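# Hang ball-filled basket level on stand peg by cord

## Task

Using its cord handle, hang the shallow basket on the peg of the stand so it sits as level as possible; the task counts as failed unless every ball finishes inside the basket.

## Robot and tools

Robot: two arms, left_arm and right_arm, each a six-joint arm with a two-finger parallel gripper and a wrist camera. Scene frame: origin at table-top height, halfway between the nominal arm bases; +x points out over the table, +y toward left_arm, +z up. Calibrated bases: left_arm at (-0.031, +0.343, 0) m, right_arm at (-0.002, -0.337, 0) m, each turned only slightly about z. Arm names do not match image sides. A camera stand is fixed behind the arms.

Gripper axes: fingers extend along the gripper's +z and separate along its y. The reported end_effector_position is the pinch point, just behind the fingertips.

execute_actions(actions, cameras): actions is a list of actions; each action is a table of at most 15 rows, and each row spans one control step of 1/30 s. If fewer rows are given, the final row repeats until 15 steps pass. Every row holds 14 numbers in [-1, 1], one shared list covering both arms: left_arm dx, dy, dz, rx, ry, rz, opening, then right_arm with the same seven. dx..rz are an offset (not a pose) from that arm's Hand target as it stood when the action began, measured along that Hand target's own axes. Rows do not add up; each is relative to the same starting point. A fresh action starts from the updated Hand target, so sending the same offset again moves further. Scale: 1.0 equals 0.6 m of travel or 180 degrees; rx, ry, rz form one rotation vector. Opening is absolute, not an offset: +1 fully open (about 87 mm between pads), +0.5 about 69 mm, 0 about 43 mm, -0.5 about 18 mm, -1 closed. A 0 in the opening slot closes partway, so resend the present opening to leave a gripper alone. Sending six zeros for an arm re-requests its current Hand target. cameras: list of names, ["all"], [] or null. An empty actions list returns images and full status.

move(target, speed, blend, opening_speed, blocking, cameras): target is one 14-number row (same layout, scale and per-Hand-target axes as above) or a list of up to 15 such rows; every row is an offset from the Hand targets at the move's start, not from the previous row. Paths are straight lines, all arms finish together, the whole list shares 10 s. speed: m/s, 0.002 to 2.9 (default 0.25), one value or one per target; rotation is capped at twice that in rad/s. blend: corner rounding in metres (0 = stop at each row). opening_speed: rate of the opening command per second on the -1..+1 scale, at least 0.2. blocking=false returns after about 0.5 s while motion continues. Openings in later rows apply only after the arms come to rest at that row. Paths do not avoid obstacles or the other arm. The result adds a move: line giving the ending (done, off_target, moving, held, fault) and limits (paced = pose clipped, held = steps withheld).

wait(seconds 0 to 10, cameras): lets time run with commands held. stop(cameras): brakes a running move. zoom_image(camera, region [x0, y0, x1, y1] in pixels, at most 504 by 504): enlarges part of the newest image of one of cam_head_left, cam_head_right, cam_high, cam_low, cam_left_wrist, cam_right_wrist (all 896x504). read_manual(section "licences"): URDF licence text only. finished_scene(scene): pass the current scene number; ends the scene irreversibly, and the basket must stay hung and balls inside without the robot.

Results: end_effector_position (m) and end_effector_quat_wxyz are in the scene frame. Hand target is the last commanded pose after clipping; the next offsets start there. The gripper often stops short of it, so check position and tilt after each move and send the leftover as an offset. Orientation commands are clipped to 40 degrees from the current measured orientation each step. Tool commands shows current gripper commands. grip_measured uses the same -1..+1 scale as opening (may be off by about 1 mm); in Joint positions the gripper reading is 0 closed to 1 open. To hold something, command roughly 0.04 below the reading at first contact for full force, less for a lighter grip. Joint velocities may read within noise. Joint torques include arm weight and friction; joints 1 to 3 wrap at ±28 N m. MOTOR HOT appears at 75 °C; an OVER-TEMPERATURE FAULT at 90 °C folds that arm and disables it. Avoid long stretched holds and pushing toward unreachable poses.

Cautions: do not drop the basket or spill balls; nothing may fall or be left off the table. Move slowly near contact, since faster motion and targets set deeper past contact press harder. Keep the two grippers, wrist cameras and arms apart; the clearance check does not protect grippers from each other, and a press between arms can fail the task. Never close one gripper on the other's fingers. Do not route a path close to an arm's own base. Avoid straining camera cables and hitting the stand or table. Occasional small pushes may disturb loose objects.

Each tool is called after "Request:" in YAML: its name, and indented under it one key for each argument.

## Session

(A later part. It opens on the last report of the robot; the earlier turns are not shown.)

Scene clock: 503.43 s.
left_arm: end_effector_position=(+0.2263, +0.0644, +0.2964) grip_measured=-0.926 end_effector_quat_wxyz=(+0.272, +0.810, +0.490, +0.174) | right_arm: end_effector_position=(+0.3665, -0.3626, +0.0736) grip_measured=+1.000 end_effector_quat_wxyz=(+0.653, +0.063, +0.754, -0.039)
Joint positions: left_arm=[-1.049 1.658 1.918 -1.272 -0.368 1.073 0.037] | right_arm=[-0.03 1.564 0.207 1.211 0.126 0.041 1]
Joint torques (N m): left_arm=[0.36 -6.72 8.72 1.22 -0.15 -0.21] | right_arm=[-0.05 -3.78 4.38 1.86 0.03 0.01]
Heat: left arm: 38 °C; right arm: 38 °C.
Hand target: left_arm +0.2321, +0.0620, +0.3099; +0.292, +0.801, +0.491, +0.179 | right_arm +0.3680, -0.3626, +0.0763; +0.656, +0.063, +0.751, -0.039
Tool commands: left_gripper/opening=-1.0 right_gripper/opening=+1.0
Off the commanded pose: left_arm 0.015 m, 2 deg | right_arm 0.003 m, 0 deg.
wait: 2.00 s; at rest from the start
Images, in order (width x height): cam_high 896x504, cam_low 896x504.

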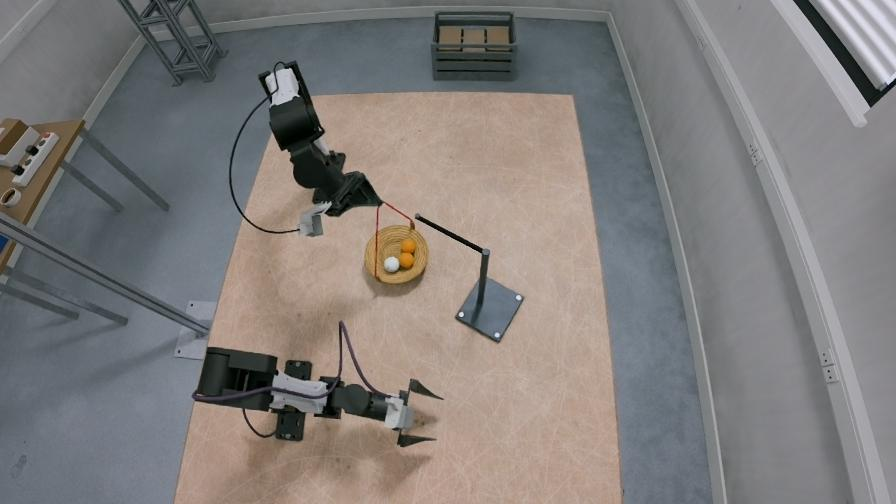

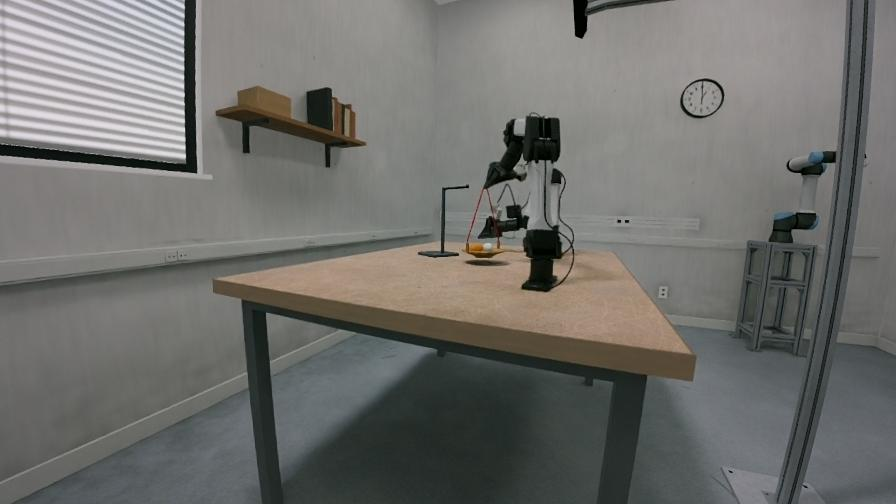

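Request:
move:
  target: [-0.003,0.1207,-0.0087,-0.0444,-0.0071,0.0085,-1,0,0,0,0,0,0,1]
  speed: 0.06
  cameras: ["cam_left_wrist","cam_high","cam_low"]

Request:
zoom_image:
  camera: "cam_left_wrist"
  region: [220, 150, 460, 330]

Request:
zoom_image:
  camera: "cam_high"
  region: [370, 160, 500, 260]

Request:
zoom_image:
  camera: "cam_low"
  region: [430, 150, 530, 250]

Scene clock: 553.30 s.
left_arm: end_effector_position=(+0.2715, +0.0393, +0.3447) grip_measured=-0.926 end_effector_quat_wxyz=(+0.326, +0.798, +0.464, +0.202) | right_arm: end_effector_position=(+0.3665, -0.3626, +0.0736) grip_measured=+1.000 end_effector_quat_wxyz=(+0.653, +0.063, +0.754, -0.039)
Joint positions: left_arm=[-0.986 1.808 2.224 -1.274 -0.368 1.203 0.037] | right_arm=[-0.03 1.564 0.207 1.211 0.126 0.041 1]
Joint torques (N m): left_arm=[0.34 -7.51 8.77 1.49 -0.08 -0.18] | right_arm=[-0.08 -3.73 4.4 1.85 0.04 0.02]
Heat: left arm: 37 °C; right arm: 38 °C.
Hand target: left_arm +0.2777, +0.0368, +0.3603; +0.349, +0.788, +0.463, +0.208 | right_arm +0.3680, -0.3626, +0.0763; +0.656, +0.063, +0.751, -0.039
Off the commanded pose: left_arm 0.017 m, 3 deg | right_arm 0.003 m, 0 deg.
move: off_target (left_arm)
camera_calibration:
cam_left_wrist: T_world_to_cam=[[-0.631013, 0.357706, -0.688381, 0.391417], [-0.156244, 0.810566, 0.56442, -0.163763], [0.759875, 0.463712, -0.455589, 0.0748783], [0, 0, 0, 1]] pos_world=[0.164504, -0.0419935, 0.395989]
Images, in order (width x height): cam_high 896x504, cam_low 896x504, cam_left_wrist 896x504.

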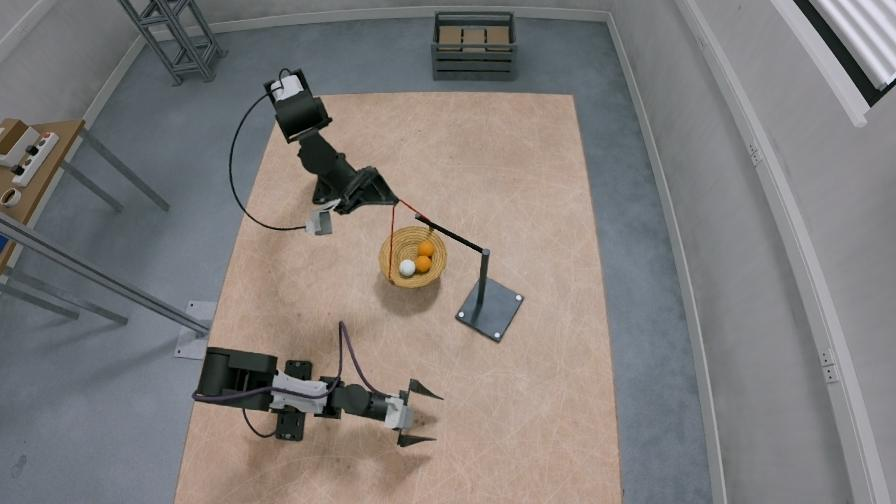

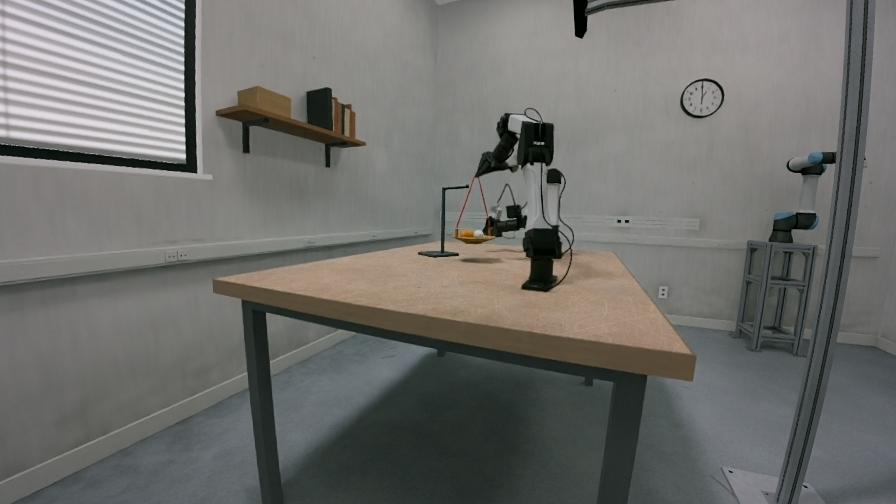

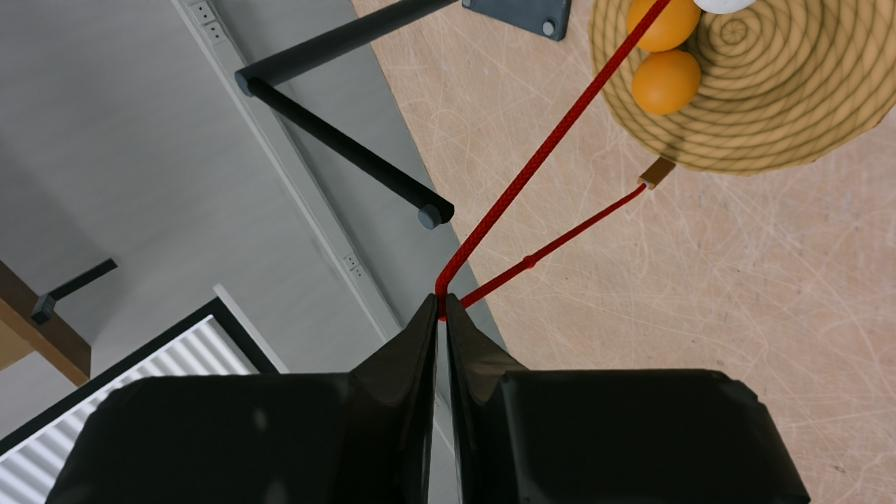

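Scaled by 2.100 from the camera's 896x504 image, which has a finer 1280x720 frame.

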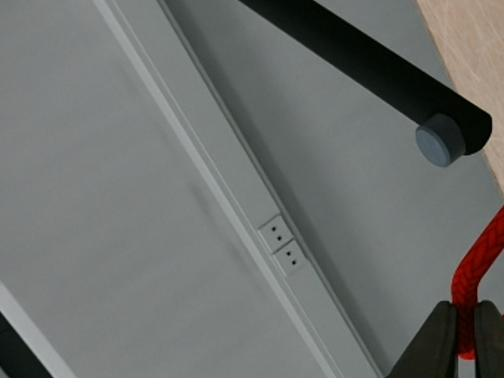

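Scaled by 3.877 from the camera's 896x504 image, which has a finer 1280x720 frame.

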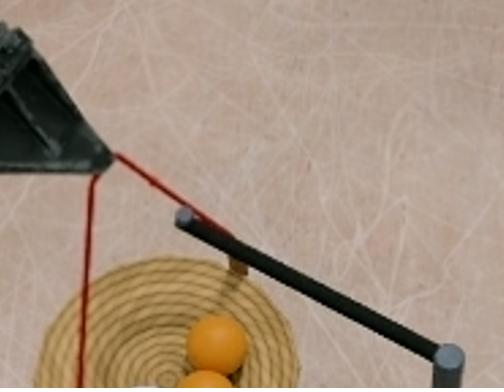

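Scaled by 5.040 from the camera's 896x504 image, which has a finer 1280x720 frame.

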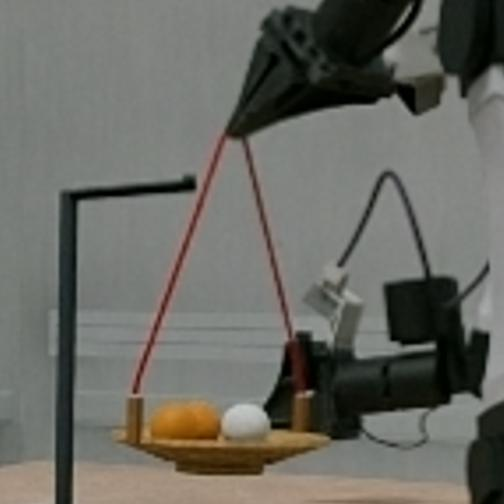

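Request:
move:
  target: [0.0073,0.0803,0.0892,0,0,0,-1,0,0,0,0,0,0,1]
  speed: 0.05
  cameras: ["cam_left_wrist","cam_high","cam_low"]

Request:
zoom_image:
  camera: "cam_left_wrist"
  region: [400, 180, 640, 340]

Request:
zoom_image:
  camera: "cam_high"
  region: [400, 180, 490, 240]

Request:
zoom_image:
  camera: "cam_low"
  region: [430, 155, 510, 205]

Scene clock: 598.23 s.
left_arm: end_effector_position=(+0.3388, +0.0063, +0.3470) grip_measured=-0.926 end_effector_quat_wxyz=(+0.342, +0.793, +0.461, +0.208) | right_arm: end_effector_position=(+0.3665, -0.3626, +0.0736) grip_measured=+1.000 end_effector_quat_wxyz=(+0.653, +0.063, +0.754, -0.039)
Joint positions: left_arm=[-0.886 2.204 2.831 -1.422 -0.307 1.292 0.037] | right_arm=[-0.03 1.564 0.207 1.211 0.126 0.041 1]
Joint torques (N m): left_arm=[0.47 -10.09 7.41 1.52 0.04 -0.15] | right_arm=[-0.03 -3.75 4.36 1.85 0.04 0.01]
Heat: left arm: 42 °C; right arm: 38 °C.
Hand target: left_arm +0.3429, +0.0058, +0.3603; +0.349, +0.787, +0.463, +0.208 | right_arm +0.3680, -0.3626, +0.0763; +0.656, +0.063, +0.751, -0.039
Off the commanded pose: left_arm 0.014 m, 1 deg | right_arm 0.003 m, 0 deg.
elbow stopped short (left arm): the move would have taken joint 3 (elbow) straighter than the controller allows.
move: off_target (left_arm)
camera_calibration:
cam_left_wrist: T_world_to_cam=[[-0.60949, 0.34445, -0.714056, 0.449026], [-0.16973, 0.823107, 0.541929, -0.115626], [0.774412, 0.451497, -0.443212, 0.0309619], [0, 0, 0, 1]] pos_world=[0.230074, -0.0734737, 0.397013]
Images, in order (width x height): cam_high 896x504, cam_low 896x504, cam_left_wrist 896x504.

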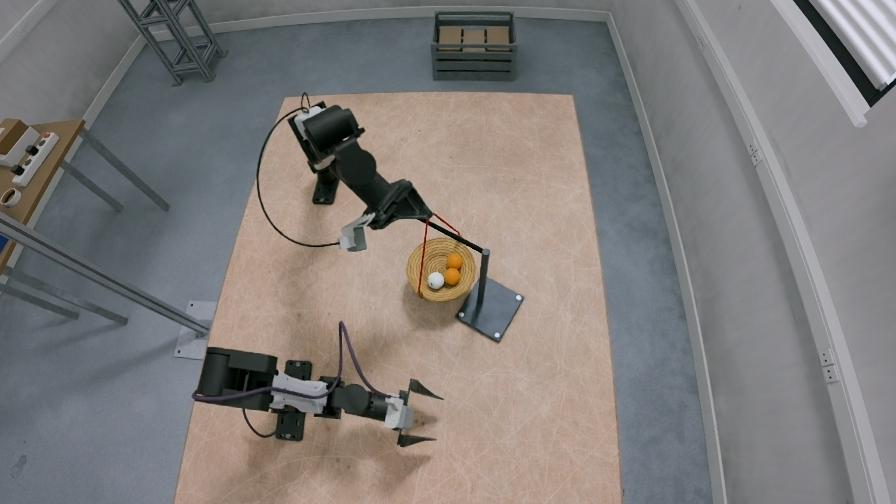

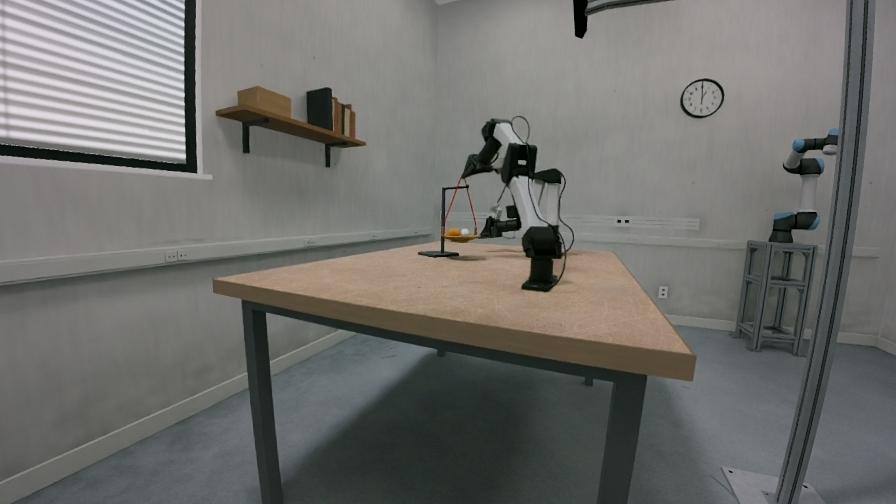

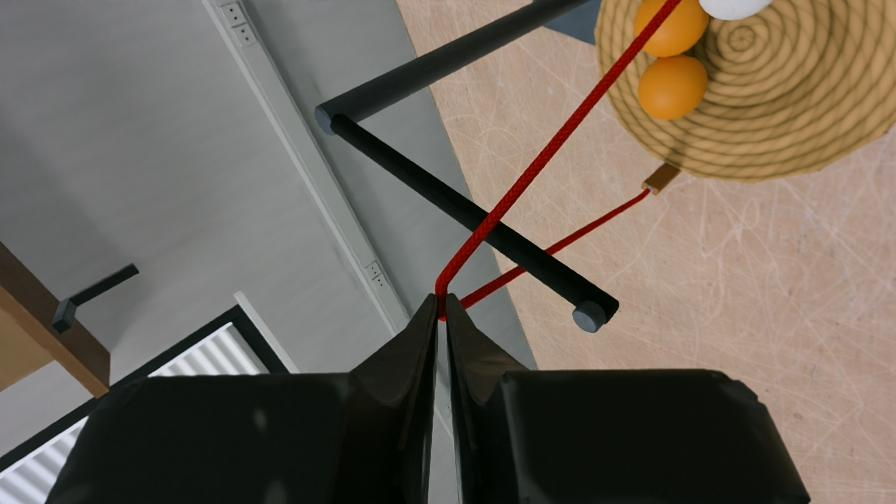

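Scaled by 2.100 from the camera's 896x504 image, which has a finer 1280x720 frame.

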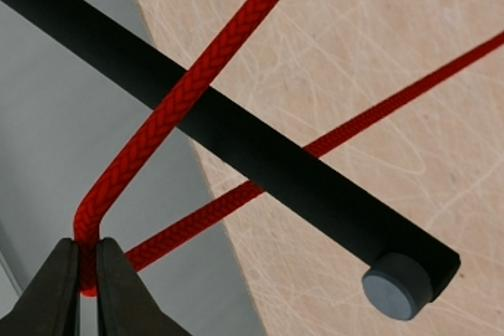

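Scaled by 5.600 from the camera's 896x504 image, which has a finer 1280x720 frame.

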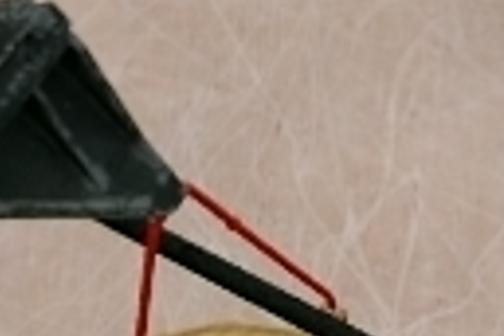

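Scaled by 6.300 from the camera's 896x504 image, which has a finer 1280x720 frame.

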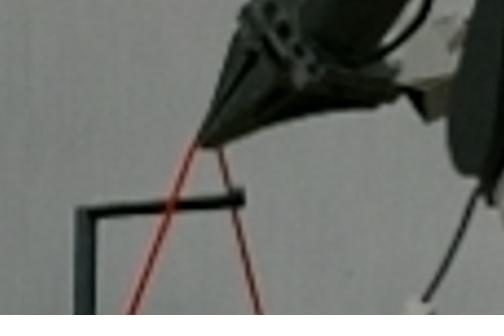

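Request:
zoom_image:
  camera: "cam_left_wrist"
  region: [420, 160, 560, 310]

Request:
zoom_image:
  camera: "cam_left_wrist"
  region: [520, 220, 640, 340]

Request:
zoom_image:
  camera: "cam_high"
  region: [405, 195, 455, 235]

Scaled by 3.360 from the camera's 896x504 image, which has a finer 1280x720 frame.

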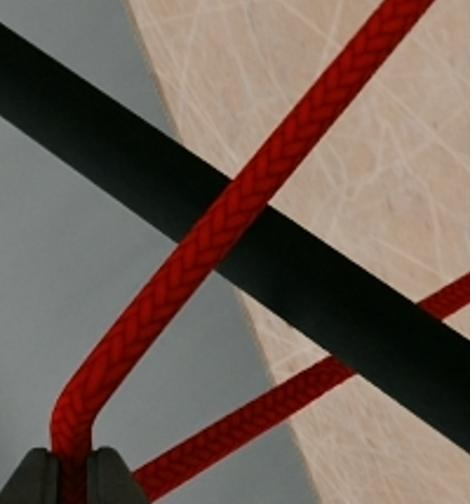

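Scaled by 4.200 from the camera's 896x504 image, which has a finer 1280x720 frame.

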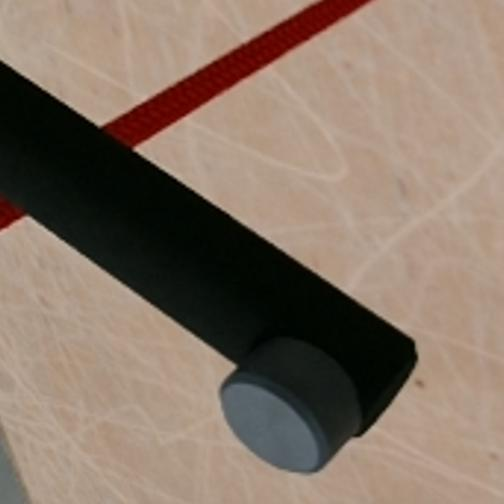

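Scaled by 10.080 from the camera's 896x504 image, which has a finer 1280x720 frame.

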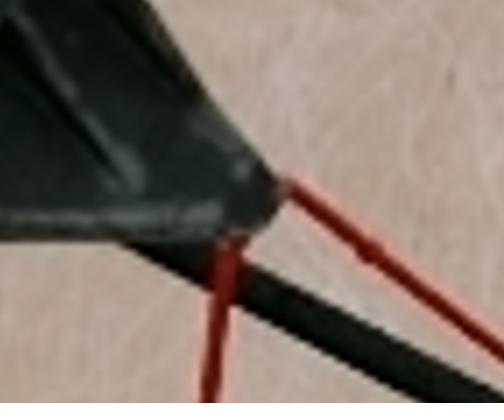

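Request:
move:
  target:
    - [0.0055,-0.0117,-0.0128,0,0,0,-1,0,0,0,0,0,0,1]
    - [0.0055,-0.0462,0.0182,0,0,0,-1,0,0,0,0,0,0,1]
  speed: 0.05
  blend: [0.004,0]
  cameras: ["cam_left_wrist","cam_high","cam_low"]

Request:
zoom_image:
  camera: "cam_left_wrist"
  region: [420, 200, 560, 350]

Request:
zoom_image:
  camera: "cam_high"
  region: [405, 195, 455, 235]

Request:
zoom_image:
  camera: "cam_low"
  region: [440, 165, 480, 195]

Scene clock: 652.60 s.
left_arm: end_effector_position=(+0.3345, +0.0113, +0.3160) grip_measured=-0.927 end_effector_quat_wxyz=(+0.325, +0.798, +0.465, +0.204) | right_arm: end_effector_position=(+0.3665, -0.3626, +0.0736) grip_measured=+1.000 end_effector_quat_wxyz=(+0.653, +0.063, +0.754, -0.039)
Joint positions: left_arm=[-0.888 2.003 2.354 -1.185 -0.308 1.281 0.036] | right_arm=[-0.03 1.564 0.207 1.211 0.126 0.041 1]
Joint torques (N m): left_arm=[0.29 -12.75 4.53 1.63 0.03 -0.25] | right_arm=[-0.03 -3.77 4.36 1.85 0.04 0.02]
Heat: left arm: 39 °C; right arm: 38 °C.
Hand target: left_arm +0.3353, +0.0137, +0.3326; +0.350, +0.787, +0.463, +0.208 | right_arm +0.3680, -0.3626, +0.0763; +0.656, +0.063, +0.751, -0.039
Off the commanded pose: left_arm 0.017 m, 3 deg | right_arm 0.003 m, 0 deg.
move: off_target (left_arm)
camera_calibration:
cam_left_wrist: T_world_to_cam=[[-0.631, 0.357459, -0.688522, 0.421526], [-0.16101, 0.80785, 0.56697, -0.114328], [0.758891, 0.468617, -0.452198, 0.0261908], [0, 0, 0, 1]] pos_world=[0.227699, -0.0705918, 0.366894]
Images, in order (width x height): cam_high 896x504, cam_low 896x504, cam_left_wrist 896x504.

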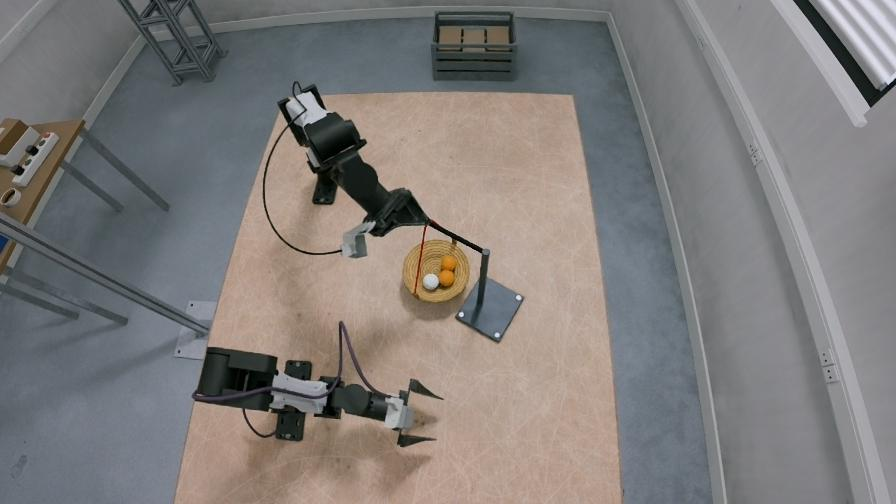

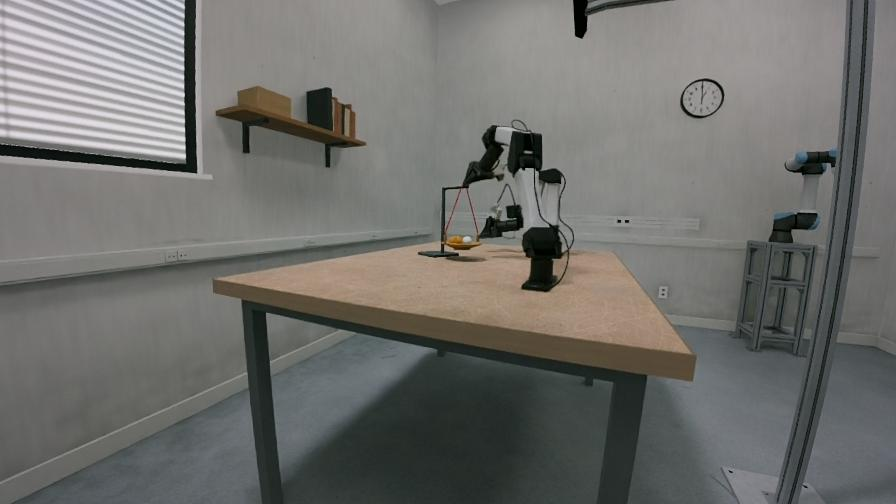

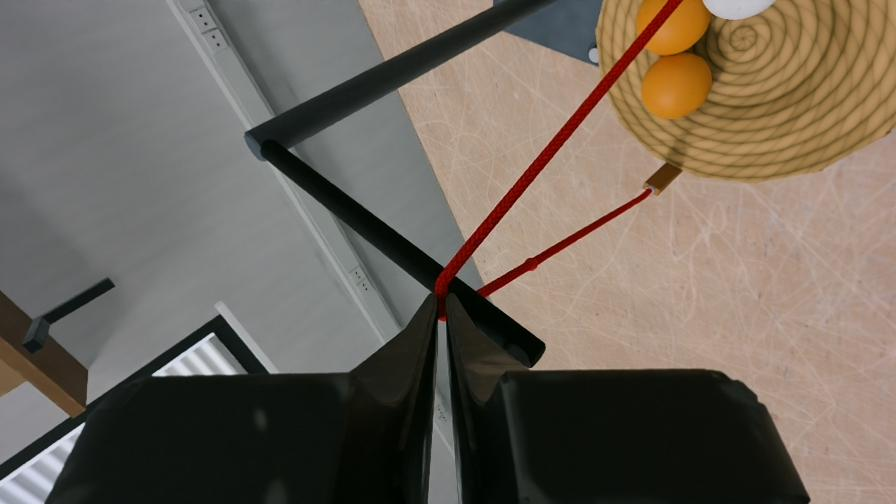

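Scaled by 3.360 from the camera's 896x504 image, which has a finer 1280x720 frame.

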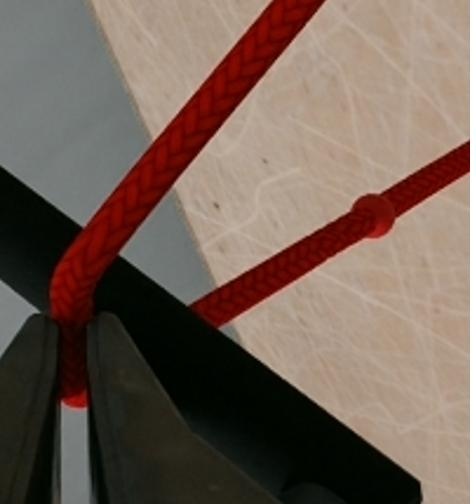

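Scaled by 10.080 from the camera's 896x504 image, which has a finer 1280x720 frame.

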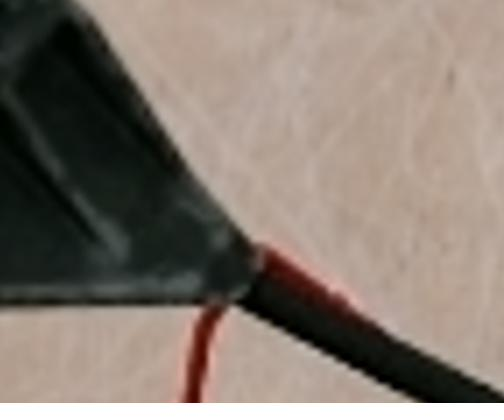

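Scaled by 12.600 from the camera's 896x504 image, which has a finer 1280x720 frame.

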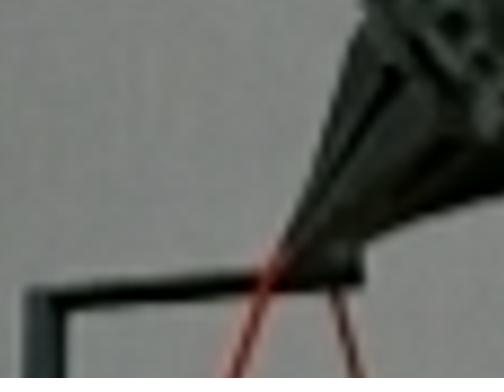

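Request:
wait:
  seconds: 0
  cameras: ["cam_high", "cam_low", "cam_left_wrist"]

Request:
zoom_image:
  camera: "cam_high"
  region: [405, 195, 455, 235]

Request:
zoom_image:
  camera: "cam_left_wrist"
  region: [390, 260, 490, 340]

Scene clock: 686.83 s.
left_arm: end_effector_position=(+0.3345, +0.0113, +0.3159) grip_measured=-0.927 end_effector_quat_wxyz=(+0.325, +0.798, +0.465, +0.204) | right_arm: end_effector_position=(+0.3665, -0.3626, +0.0736) grip_measured=+1.000 end_effector_quat_wxyz=(+0.653, +0.063, +0.754, -0.039)
Joint positions: left_arm=[-0.888 2.003 2.353 -1.185 -0.308 1.281 0.036] | right_arm=[-0.03 1.564 0.207 1.211 0.126 0.041 1]
Joint torques (N m): left_arm=[0.25 -12.88 4.6 1.63 0.03 -0.23] | right_arm=[-0.06 -3.78 4.38 1.86 0.04 0.03]
Heat: left arm: 45 °C; right arm: 38 °C.
Hand target: left_arm +0.3353, +0.0137, +0.3325; +0.350, +0.787, +0.463, +0.208 | right_arm +0.3680, -0.3626, +0.0763; +0.656, +0.063, +0.751, -0.039
Tool commands: left_gripper/opening=-1.0 right_gripper/opening=+1.0
Off the commanded pose: left_arm 0.017 m, 3 deg | right_arm 0.003 m, 0 deg.
camera_calibration:
cam_left_wrist: T_world_to_cam=[[-0.631, 0.357459, -0.688522, 0.421493], [-0.16101, 0.80785, 0.56697, -0.114191], [0.758891, 0.468617, -0.452198, 0.0261924], [0, 0, 0, 1]] pos_world=[0.227699, -0.0706918, 0.366794]
Images, in order (width x height): cam_high 896x504, cam_low 896x504, cam_left_wrist 896x504.

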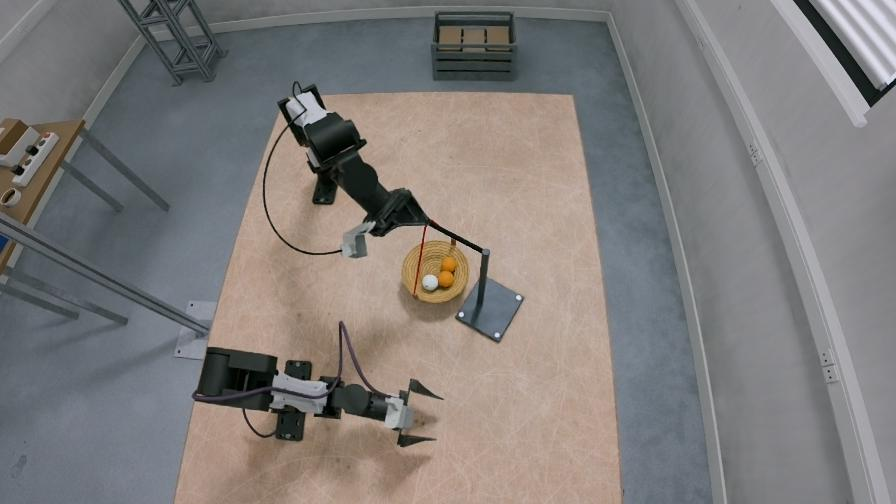

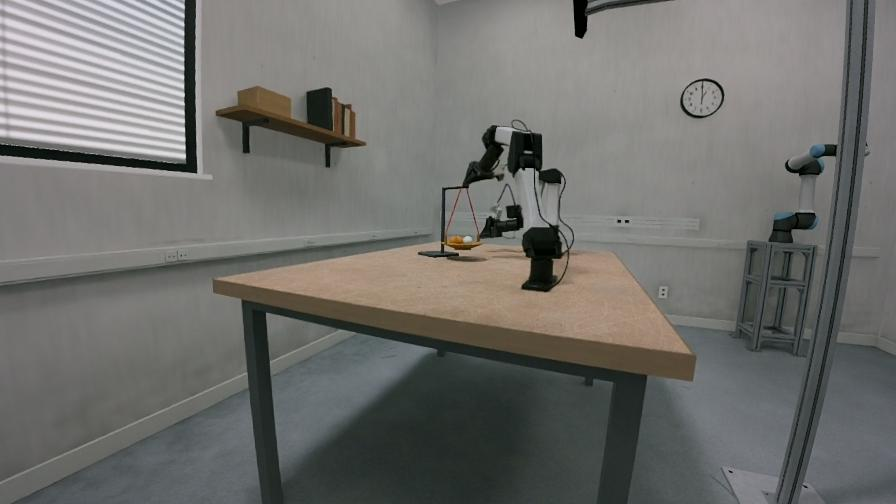

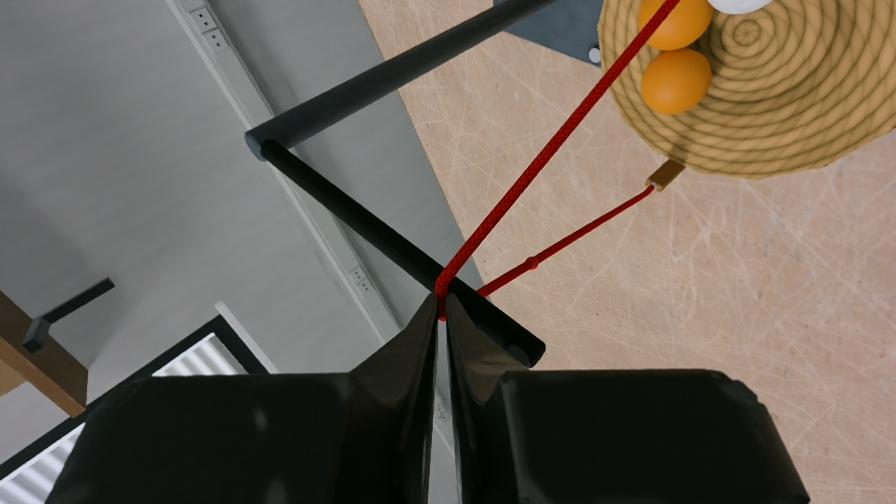

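Scaled by 10.080 from the camera's 896x504 image, which has a finer 1280x720 frame.

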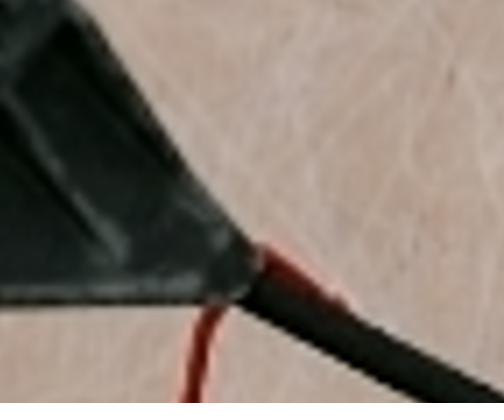

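Scaled by 5.040 from the camera's 896x504 image, which has a finer 1280x720 frame.

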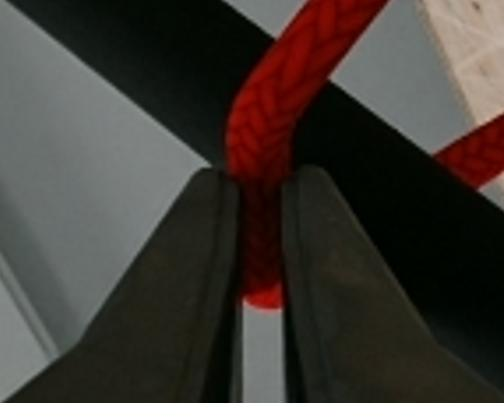

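Request:
move:
  target: [0,0,0,0,0,0,-0.76,0,0,0,0,0,0,1]
  speed: 0.03
  opening_speed: 0.3
  cameras: ["cam_low", "cam_high", "cam_left_wrist"]

Request:
zoom_image:
  camera: "cam_low"
  region: [425, 170, 525, 270]

Request:
zoom_image:
  camera: "cam_high"
  region: [405, 195, 455, 235]

Request:
zoom_image:
  camera: "cam_left_wrist"
  region: [390, 260, 490, 340]

Scene clock: 746.37 s.
left_arm: end_effector_position=(+0.3360, +0.0094, +0.3180) grip_measured=-0.760 end_effector_quat_wxyz=(+0.331, +0.795, +0.465, +0.205) | right_arm: end_effector_position=(+0.3665, -0.3626, +0.0736) grip_measured=+1.000 end_effector_quat_wxyz=(+0.653, +0.063, +0.754, -0.039)
Joint positions: left_arm=[-0.888 2.003 2.353 -1.171 -0.308 1.281 0.12] | right_arm=[-0.03 1.564 0.207 1.211 0.126 0.041 1]
Joint torques (N m): left_arm=[0.17 -12.79 4.57 1.53 0.02 -0.25] | right_arm=[-0.05 -3.81 4.38 1.85 0.03 0.01]
Heat: left arm: 48 °C; right arm: 38 °C.
Hand target: left_arm +0.3352, +0.0137, +0.3325; +0.350, +0.787, +0.463, +0.208 | right_arm +0.3680, -0.3626, +0.0763; +0.656, +0.063, +0.751, -0.039
Off the commanded pose: left_arm 0.015 m, 2 deg | right_arm 0.003 m, 0 deg.
move: off_target (left_arm)
camera_calibration:
cam_left_wrist: T_world_to_cam=[[-0.625073, 0.350198, -0.6976, 0.425429], [-0.165504, 0.813928, 0.556893, -0.108945], [0.762819, 0.463554, -0.450805, 0.0251738], [0, 0, 0, 1]] pos_world=[0.22869, -0.0719804, 0.368798]
Images, in order (width x height): cam_high 896x504, cam_low 896x504, cam_left_wrist 896x504.

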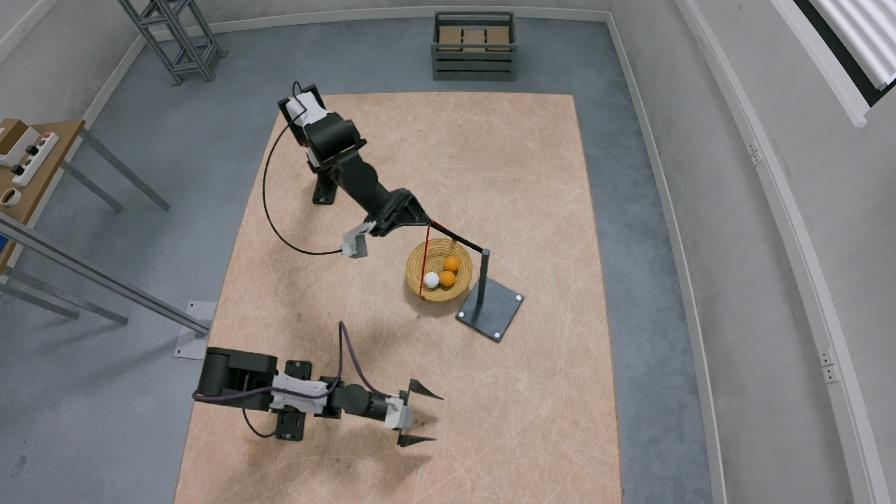

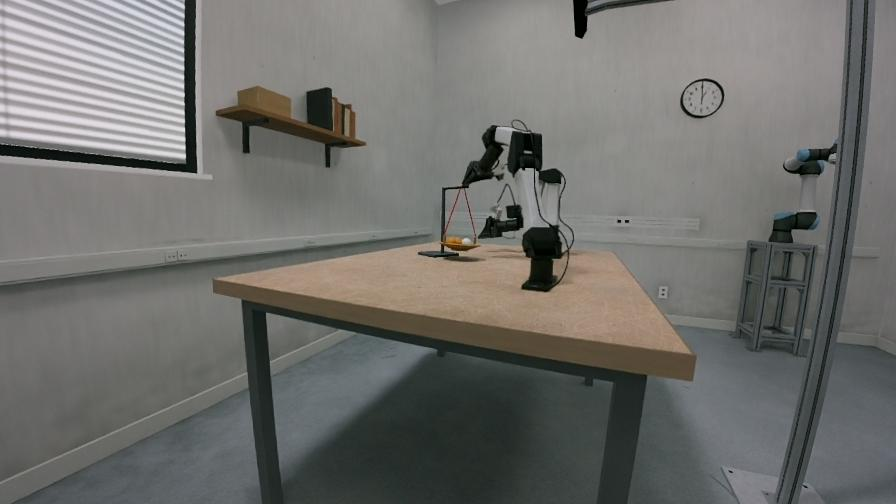

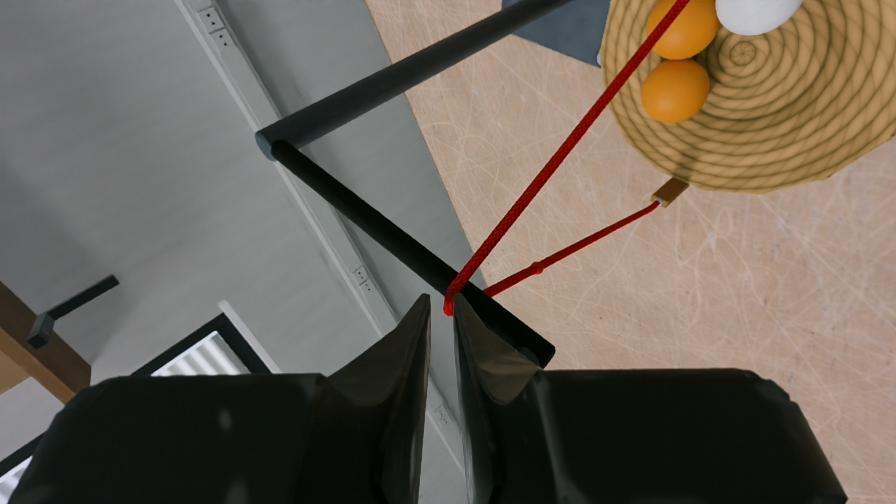

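Scaled by 5.040 from the camera's 896x504 image, which has a finer 1280x720 frame.

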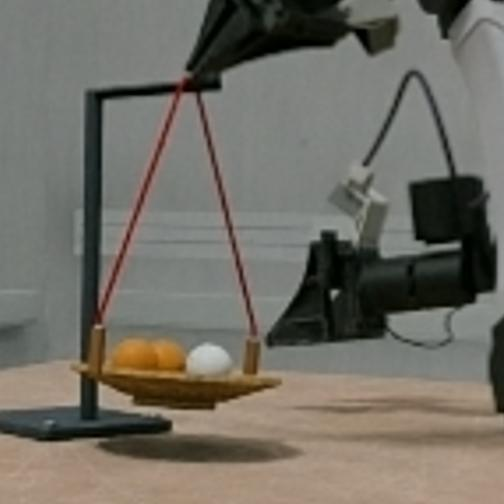

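Scaled by 10.080 from the camera's 896x504 image, which has a finer 1280x720 frame.

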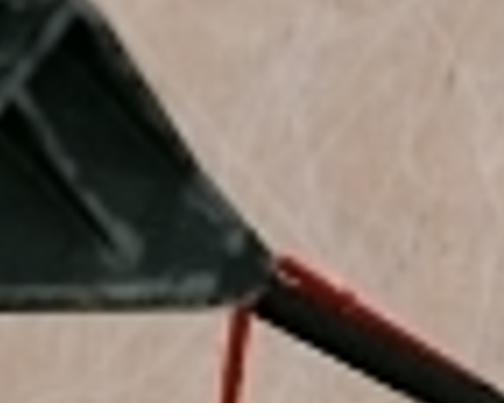

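Scaled by 5.040 from the camera's 896x504 image, which has a finer 1280x720 frame.

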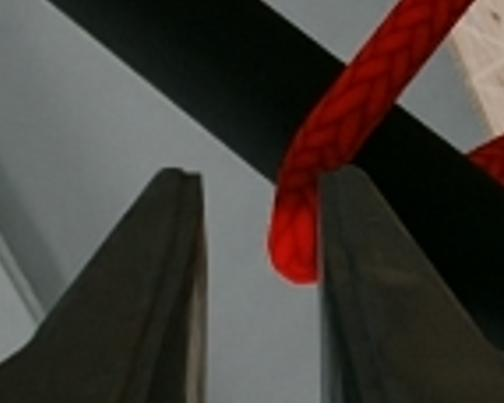

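Request:
move:
  target:
    - [0,0,-0.06,0,0,0,-0.76,0,0,0,0,0,0,1]
    - [0,0,-0.18,0,0,0,-0.7,0,0,0,0,0,0,1]
  speed: [0.05,0.15]
  blend: [0.01,0]
  cameras: ["cam_low", "cam_high", "cam_left_wrist"]

Request:
zoom_image:
  camera: "cam_low"
  region: [425, 170, 525, 270]

Request:
zoom_image:
  camera: "cam_high"
  region: [400, 205, 500, 305]

Scene clock: 755.60 s.
left_arm: end_effector_position=(+0.2653, +0.0527, +0.4014) grip_measured=-0.700 end_effector_quat_wxyz=(+0.351, +0.791, +0.456, +0.208) | right_arm: end_effector_position=(+0.3665, -0.3626, +0.0736) grip_measured=+1.000 end_effector_quat_wxyz=(+0.653, +0.063, +0.754, -0.039)
Joint positions: left_arm=[-0.984 1.981 2.765 -1.581 -0.372 1.227 0.15] | right_arm=[-0.03 1.564 0.207 1.211 0.126 0.041 1]
Joint torques (N m): left_arm=[-0.57 -7.3 5.33 1.35 -0.12 -0.44] | right_arm=[-0.08 -3.75 4.37 1.85 0.04 0.04]
Heat: left arm: 48 °C; right arm: 38 °C.
Hand target: left_arm +0.2650, +0.0524, +0.4047; +0.349, +0.788, +0.463, +0.208 | right_arm +0.3680, -0.3626, +0.0763; +0.656, +0.063, +0.751, -0.039
Off the commanded pose: left_arm 0.003 m, 1 deg | right_arm 0.003 m, 0 deg.
joint sent to its limit (left arm) — joint 4 (wrist pitch), lower limit. The joint targets still meet the commanded pose.
move: done
camera_calibration:
cam_left_wrist: T_world_to_cam=[[-0.596794, 0.339801, -0.726892, 0.429061], [-0.169837, 0.831884, 0.528322, -0.190608], [0.784214, 0.438752, -0.438753, 0.0873797], [0, 0, 0, 1]] pos_world=[0.155164, -0.0255694, 0.450922]
Images, in order (width x height): cam_high 896x504, cam_low 896x504, cam_left_wrist 896x504.

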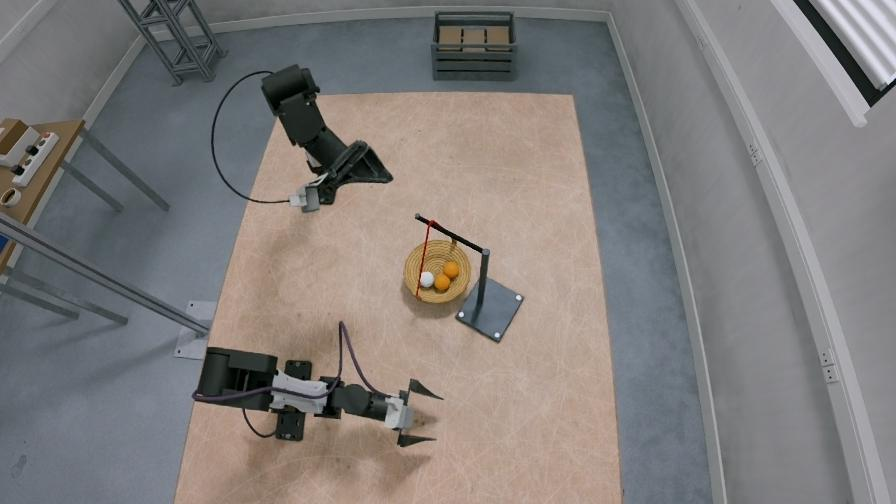

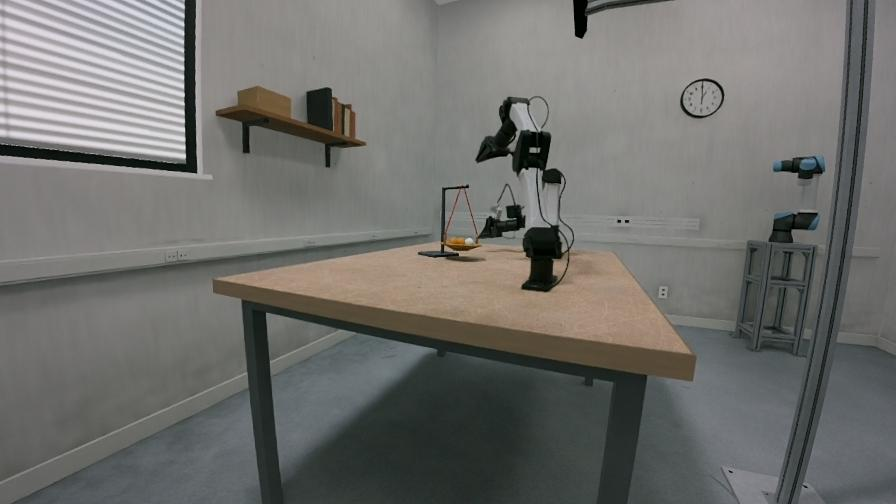

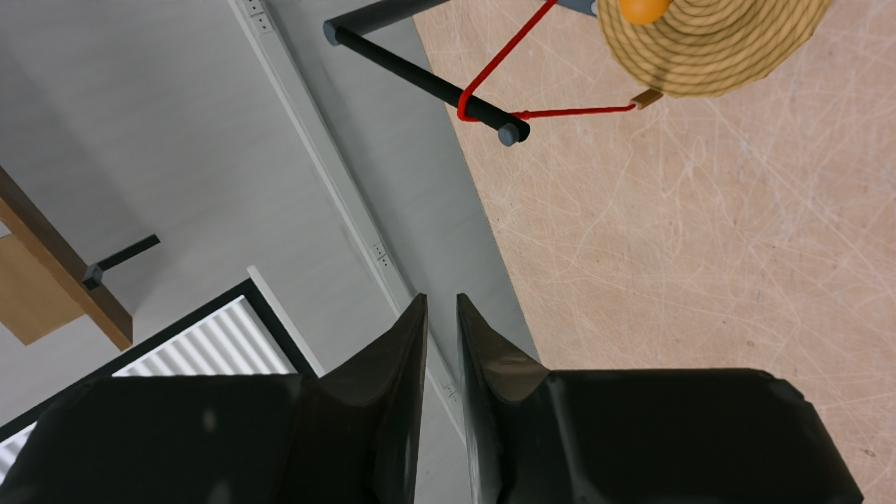

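Scaled by 5.040 from the camera's 896x504 image, which has a finer 1280x720 frame.

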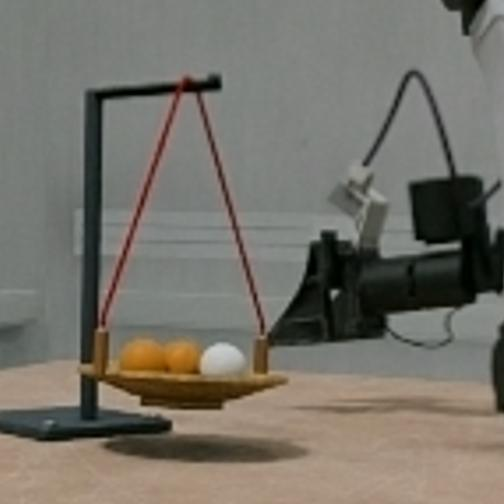

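Scaled by 5.040 from the camera's 896x504 image, which has a finer 1280x720 frame.

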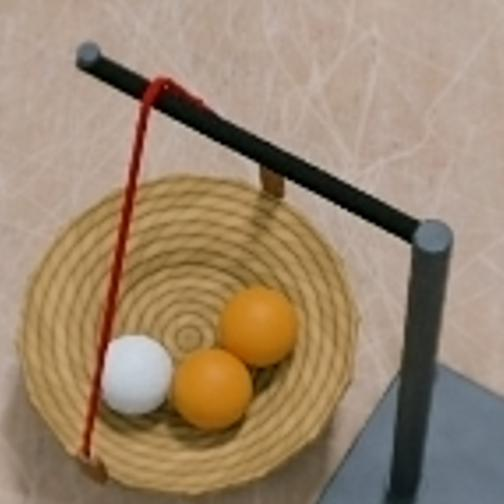

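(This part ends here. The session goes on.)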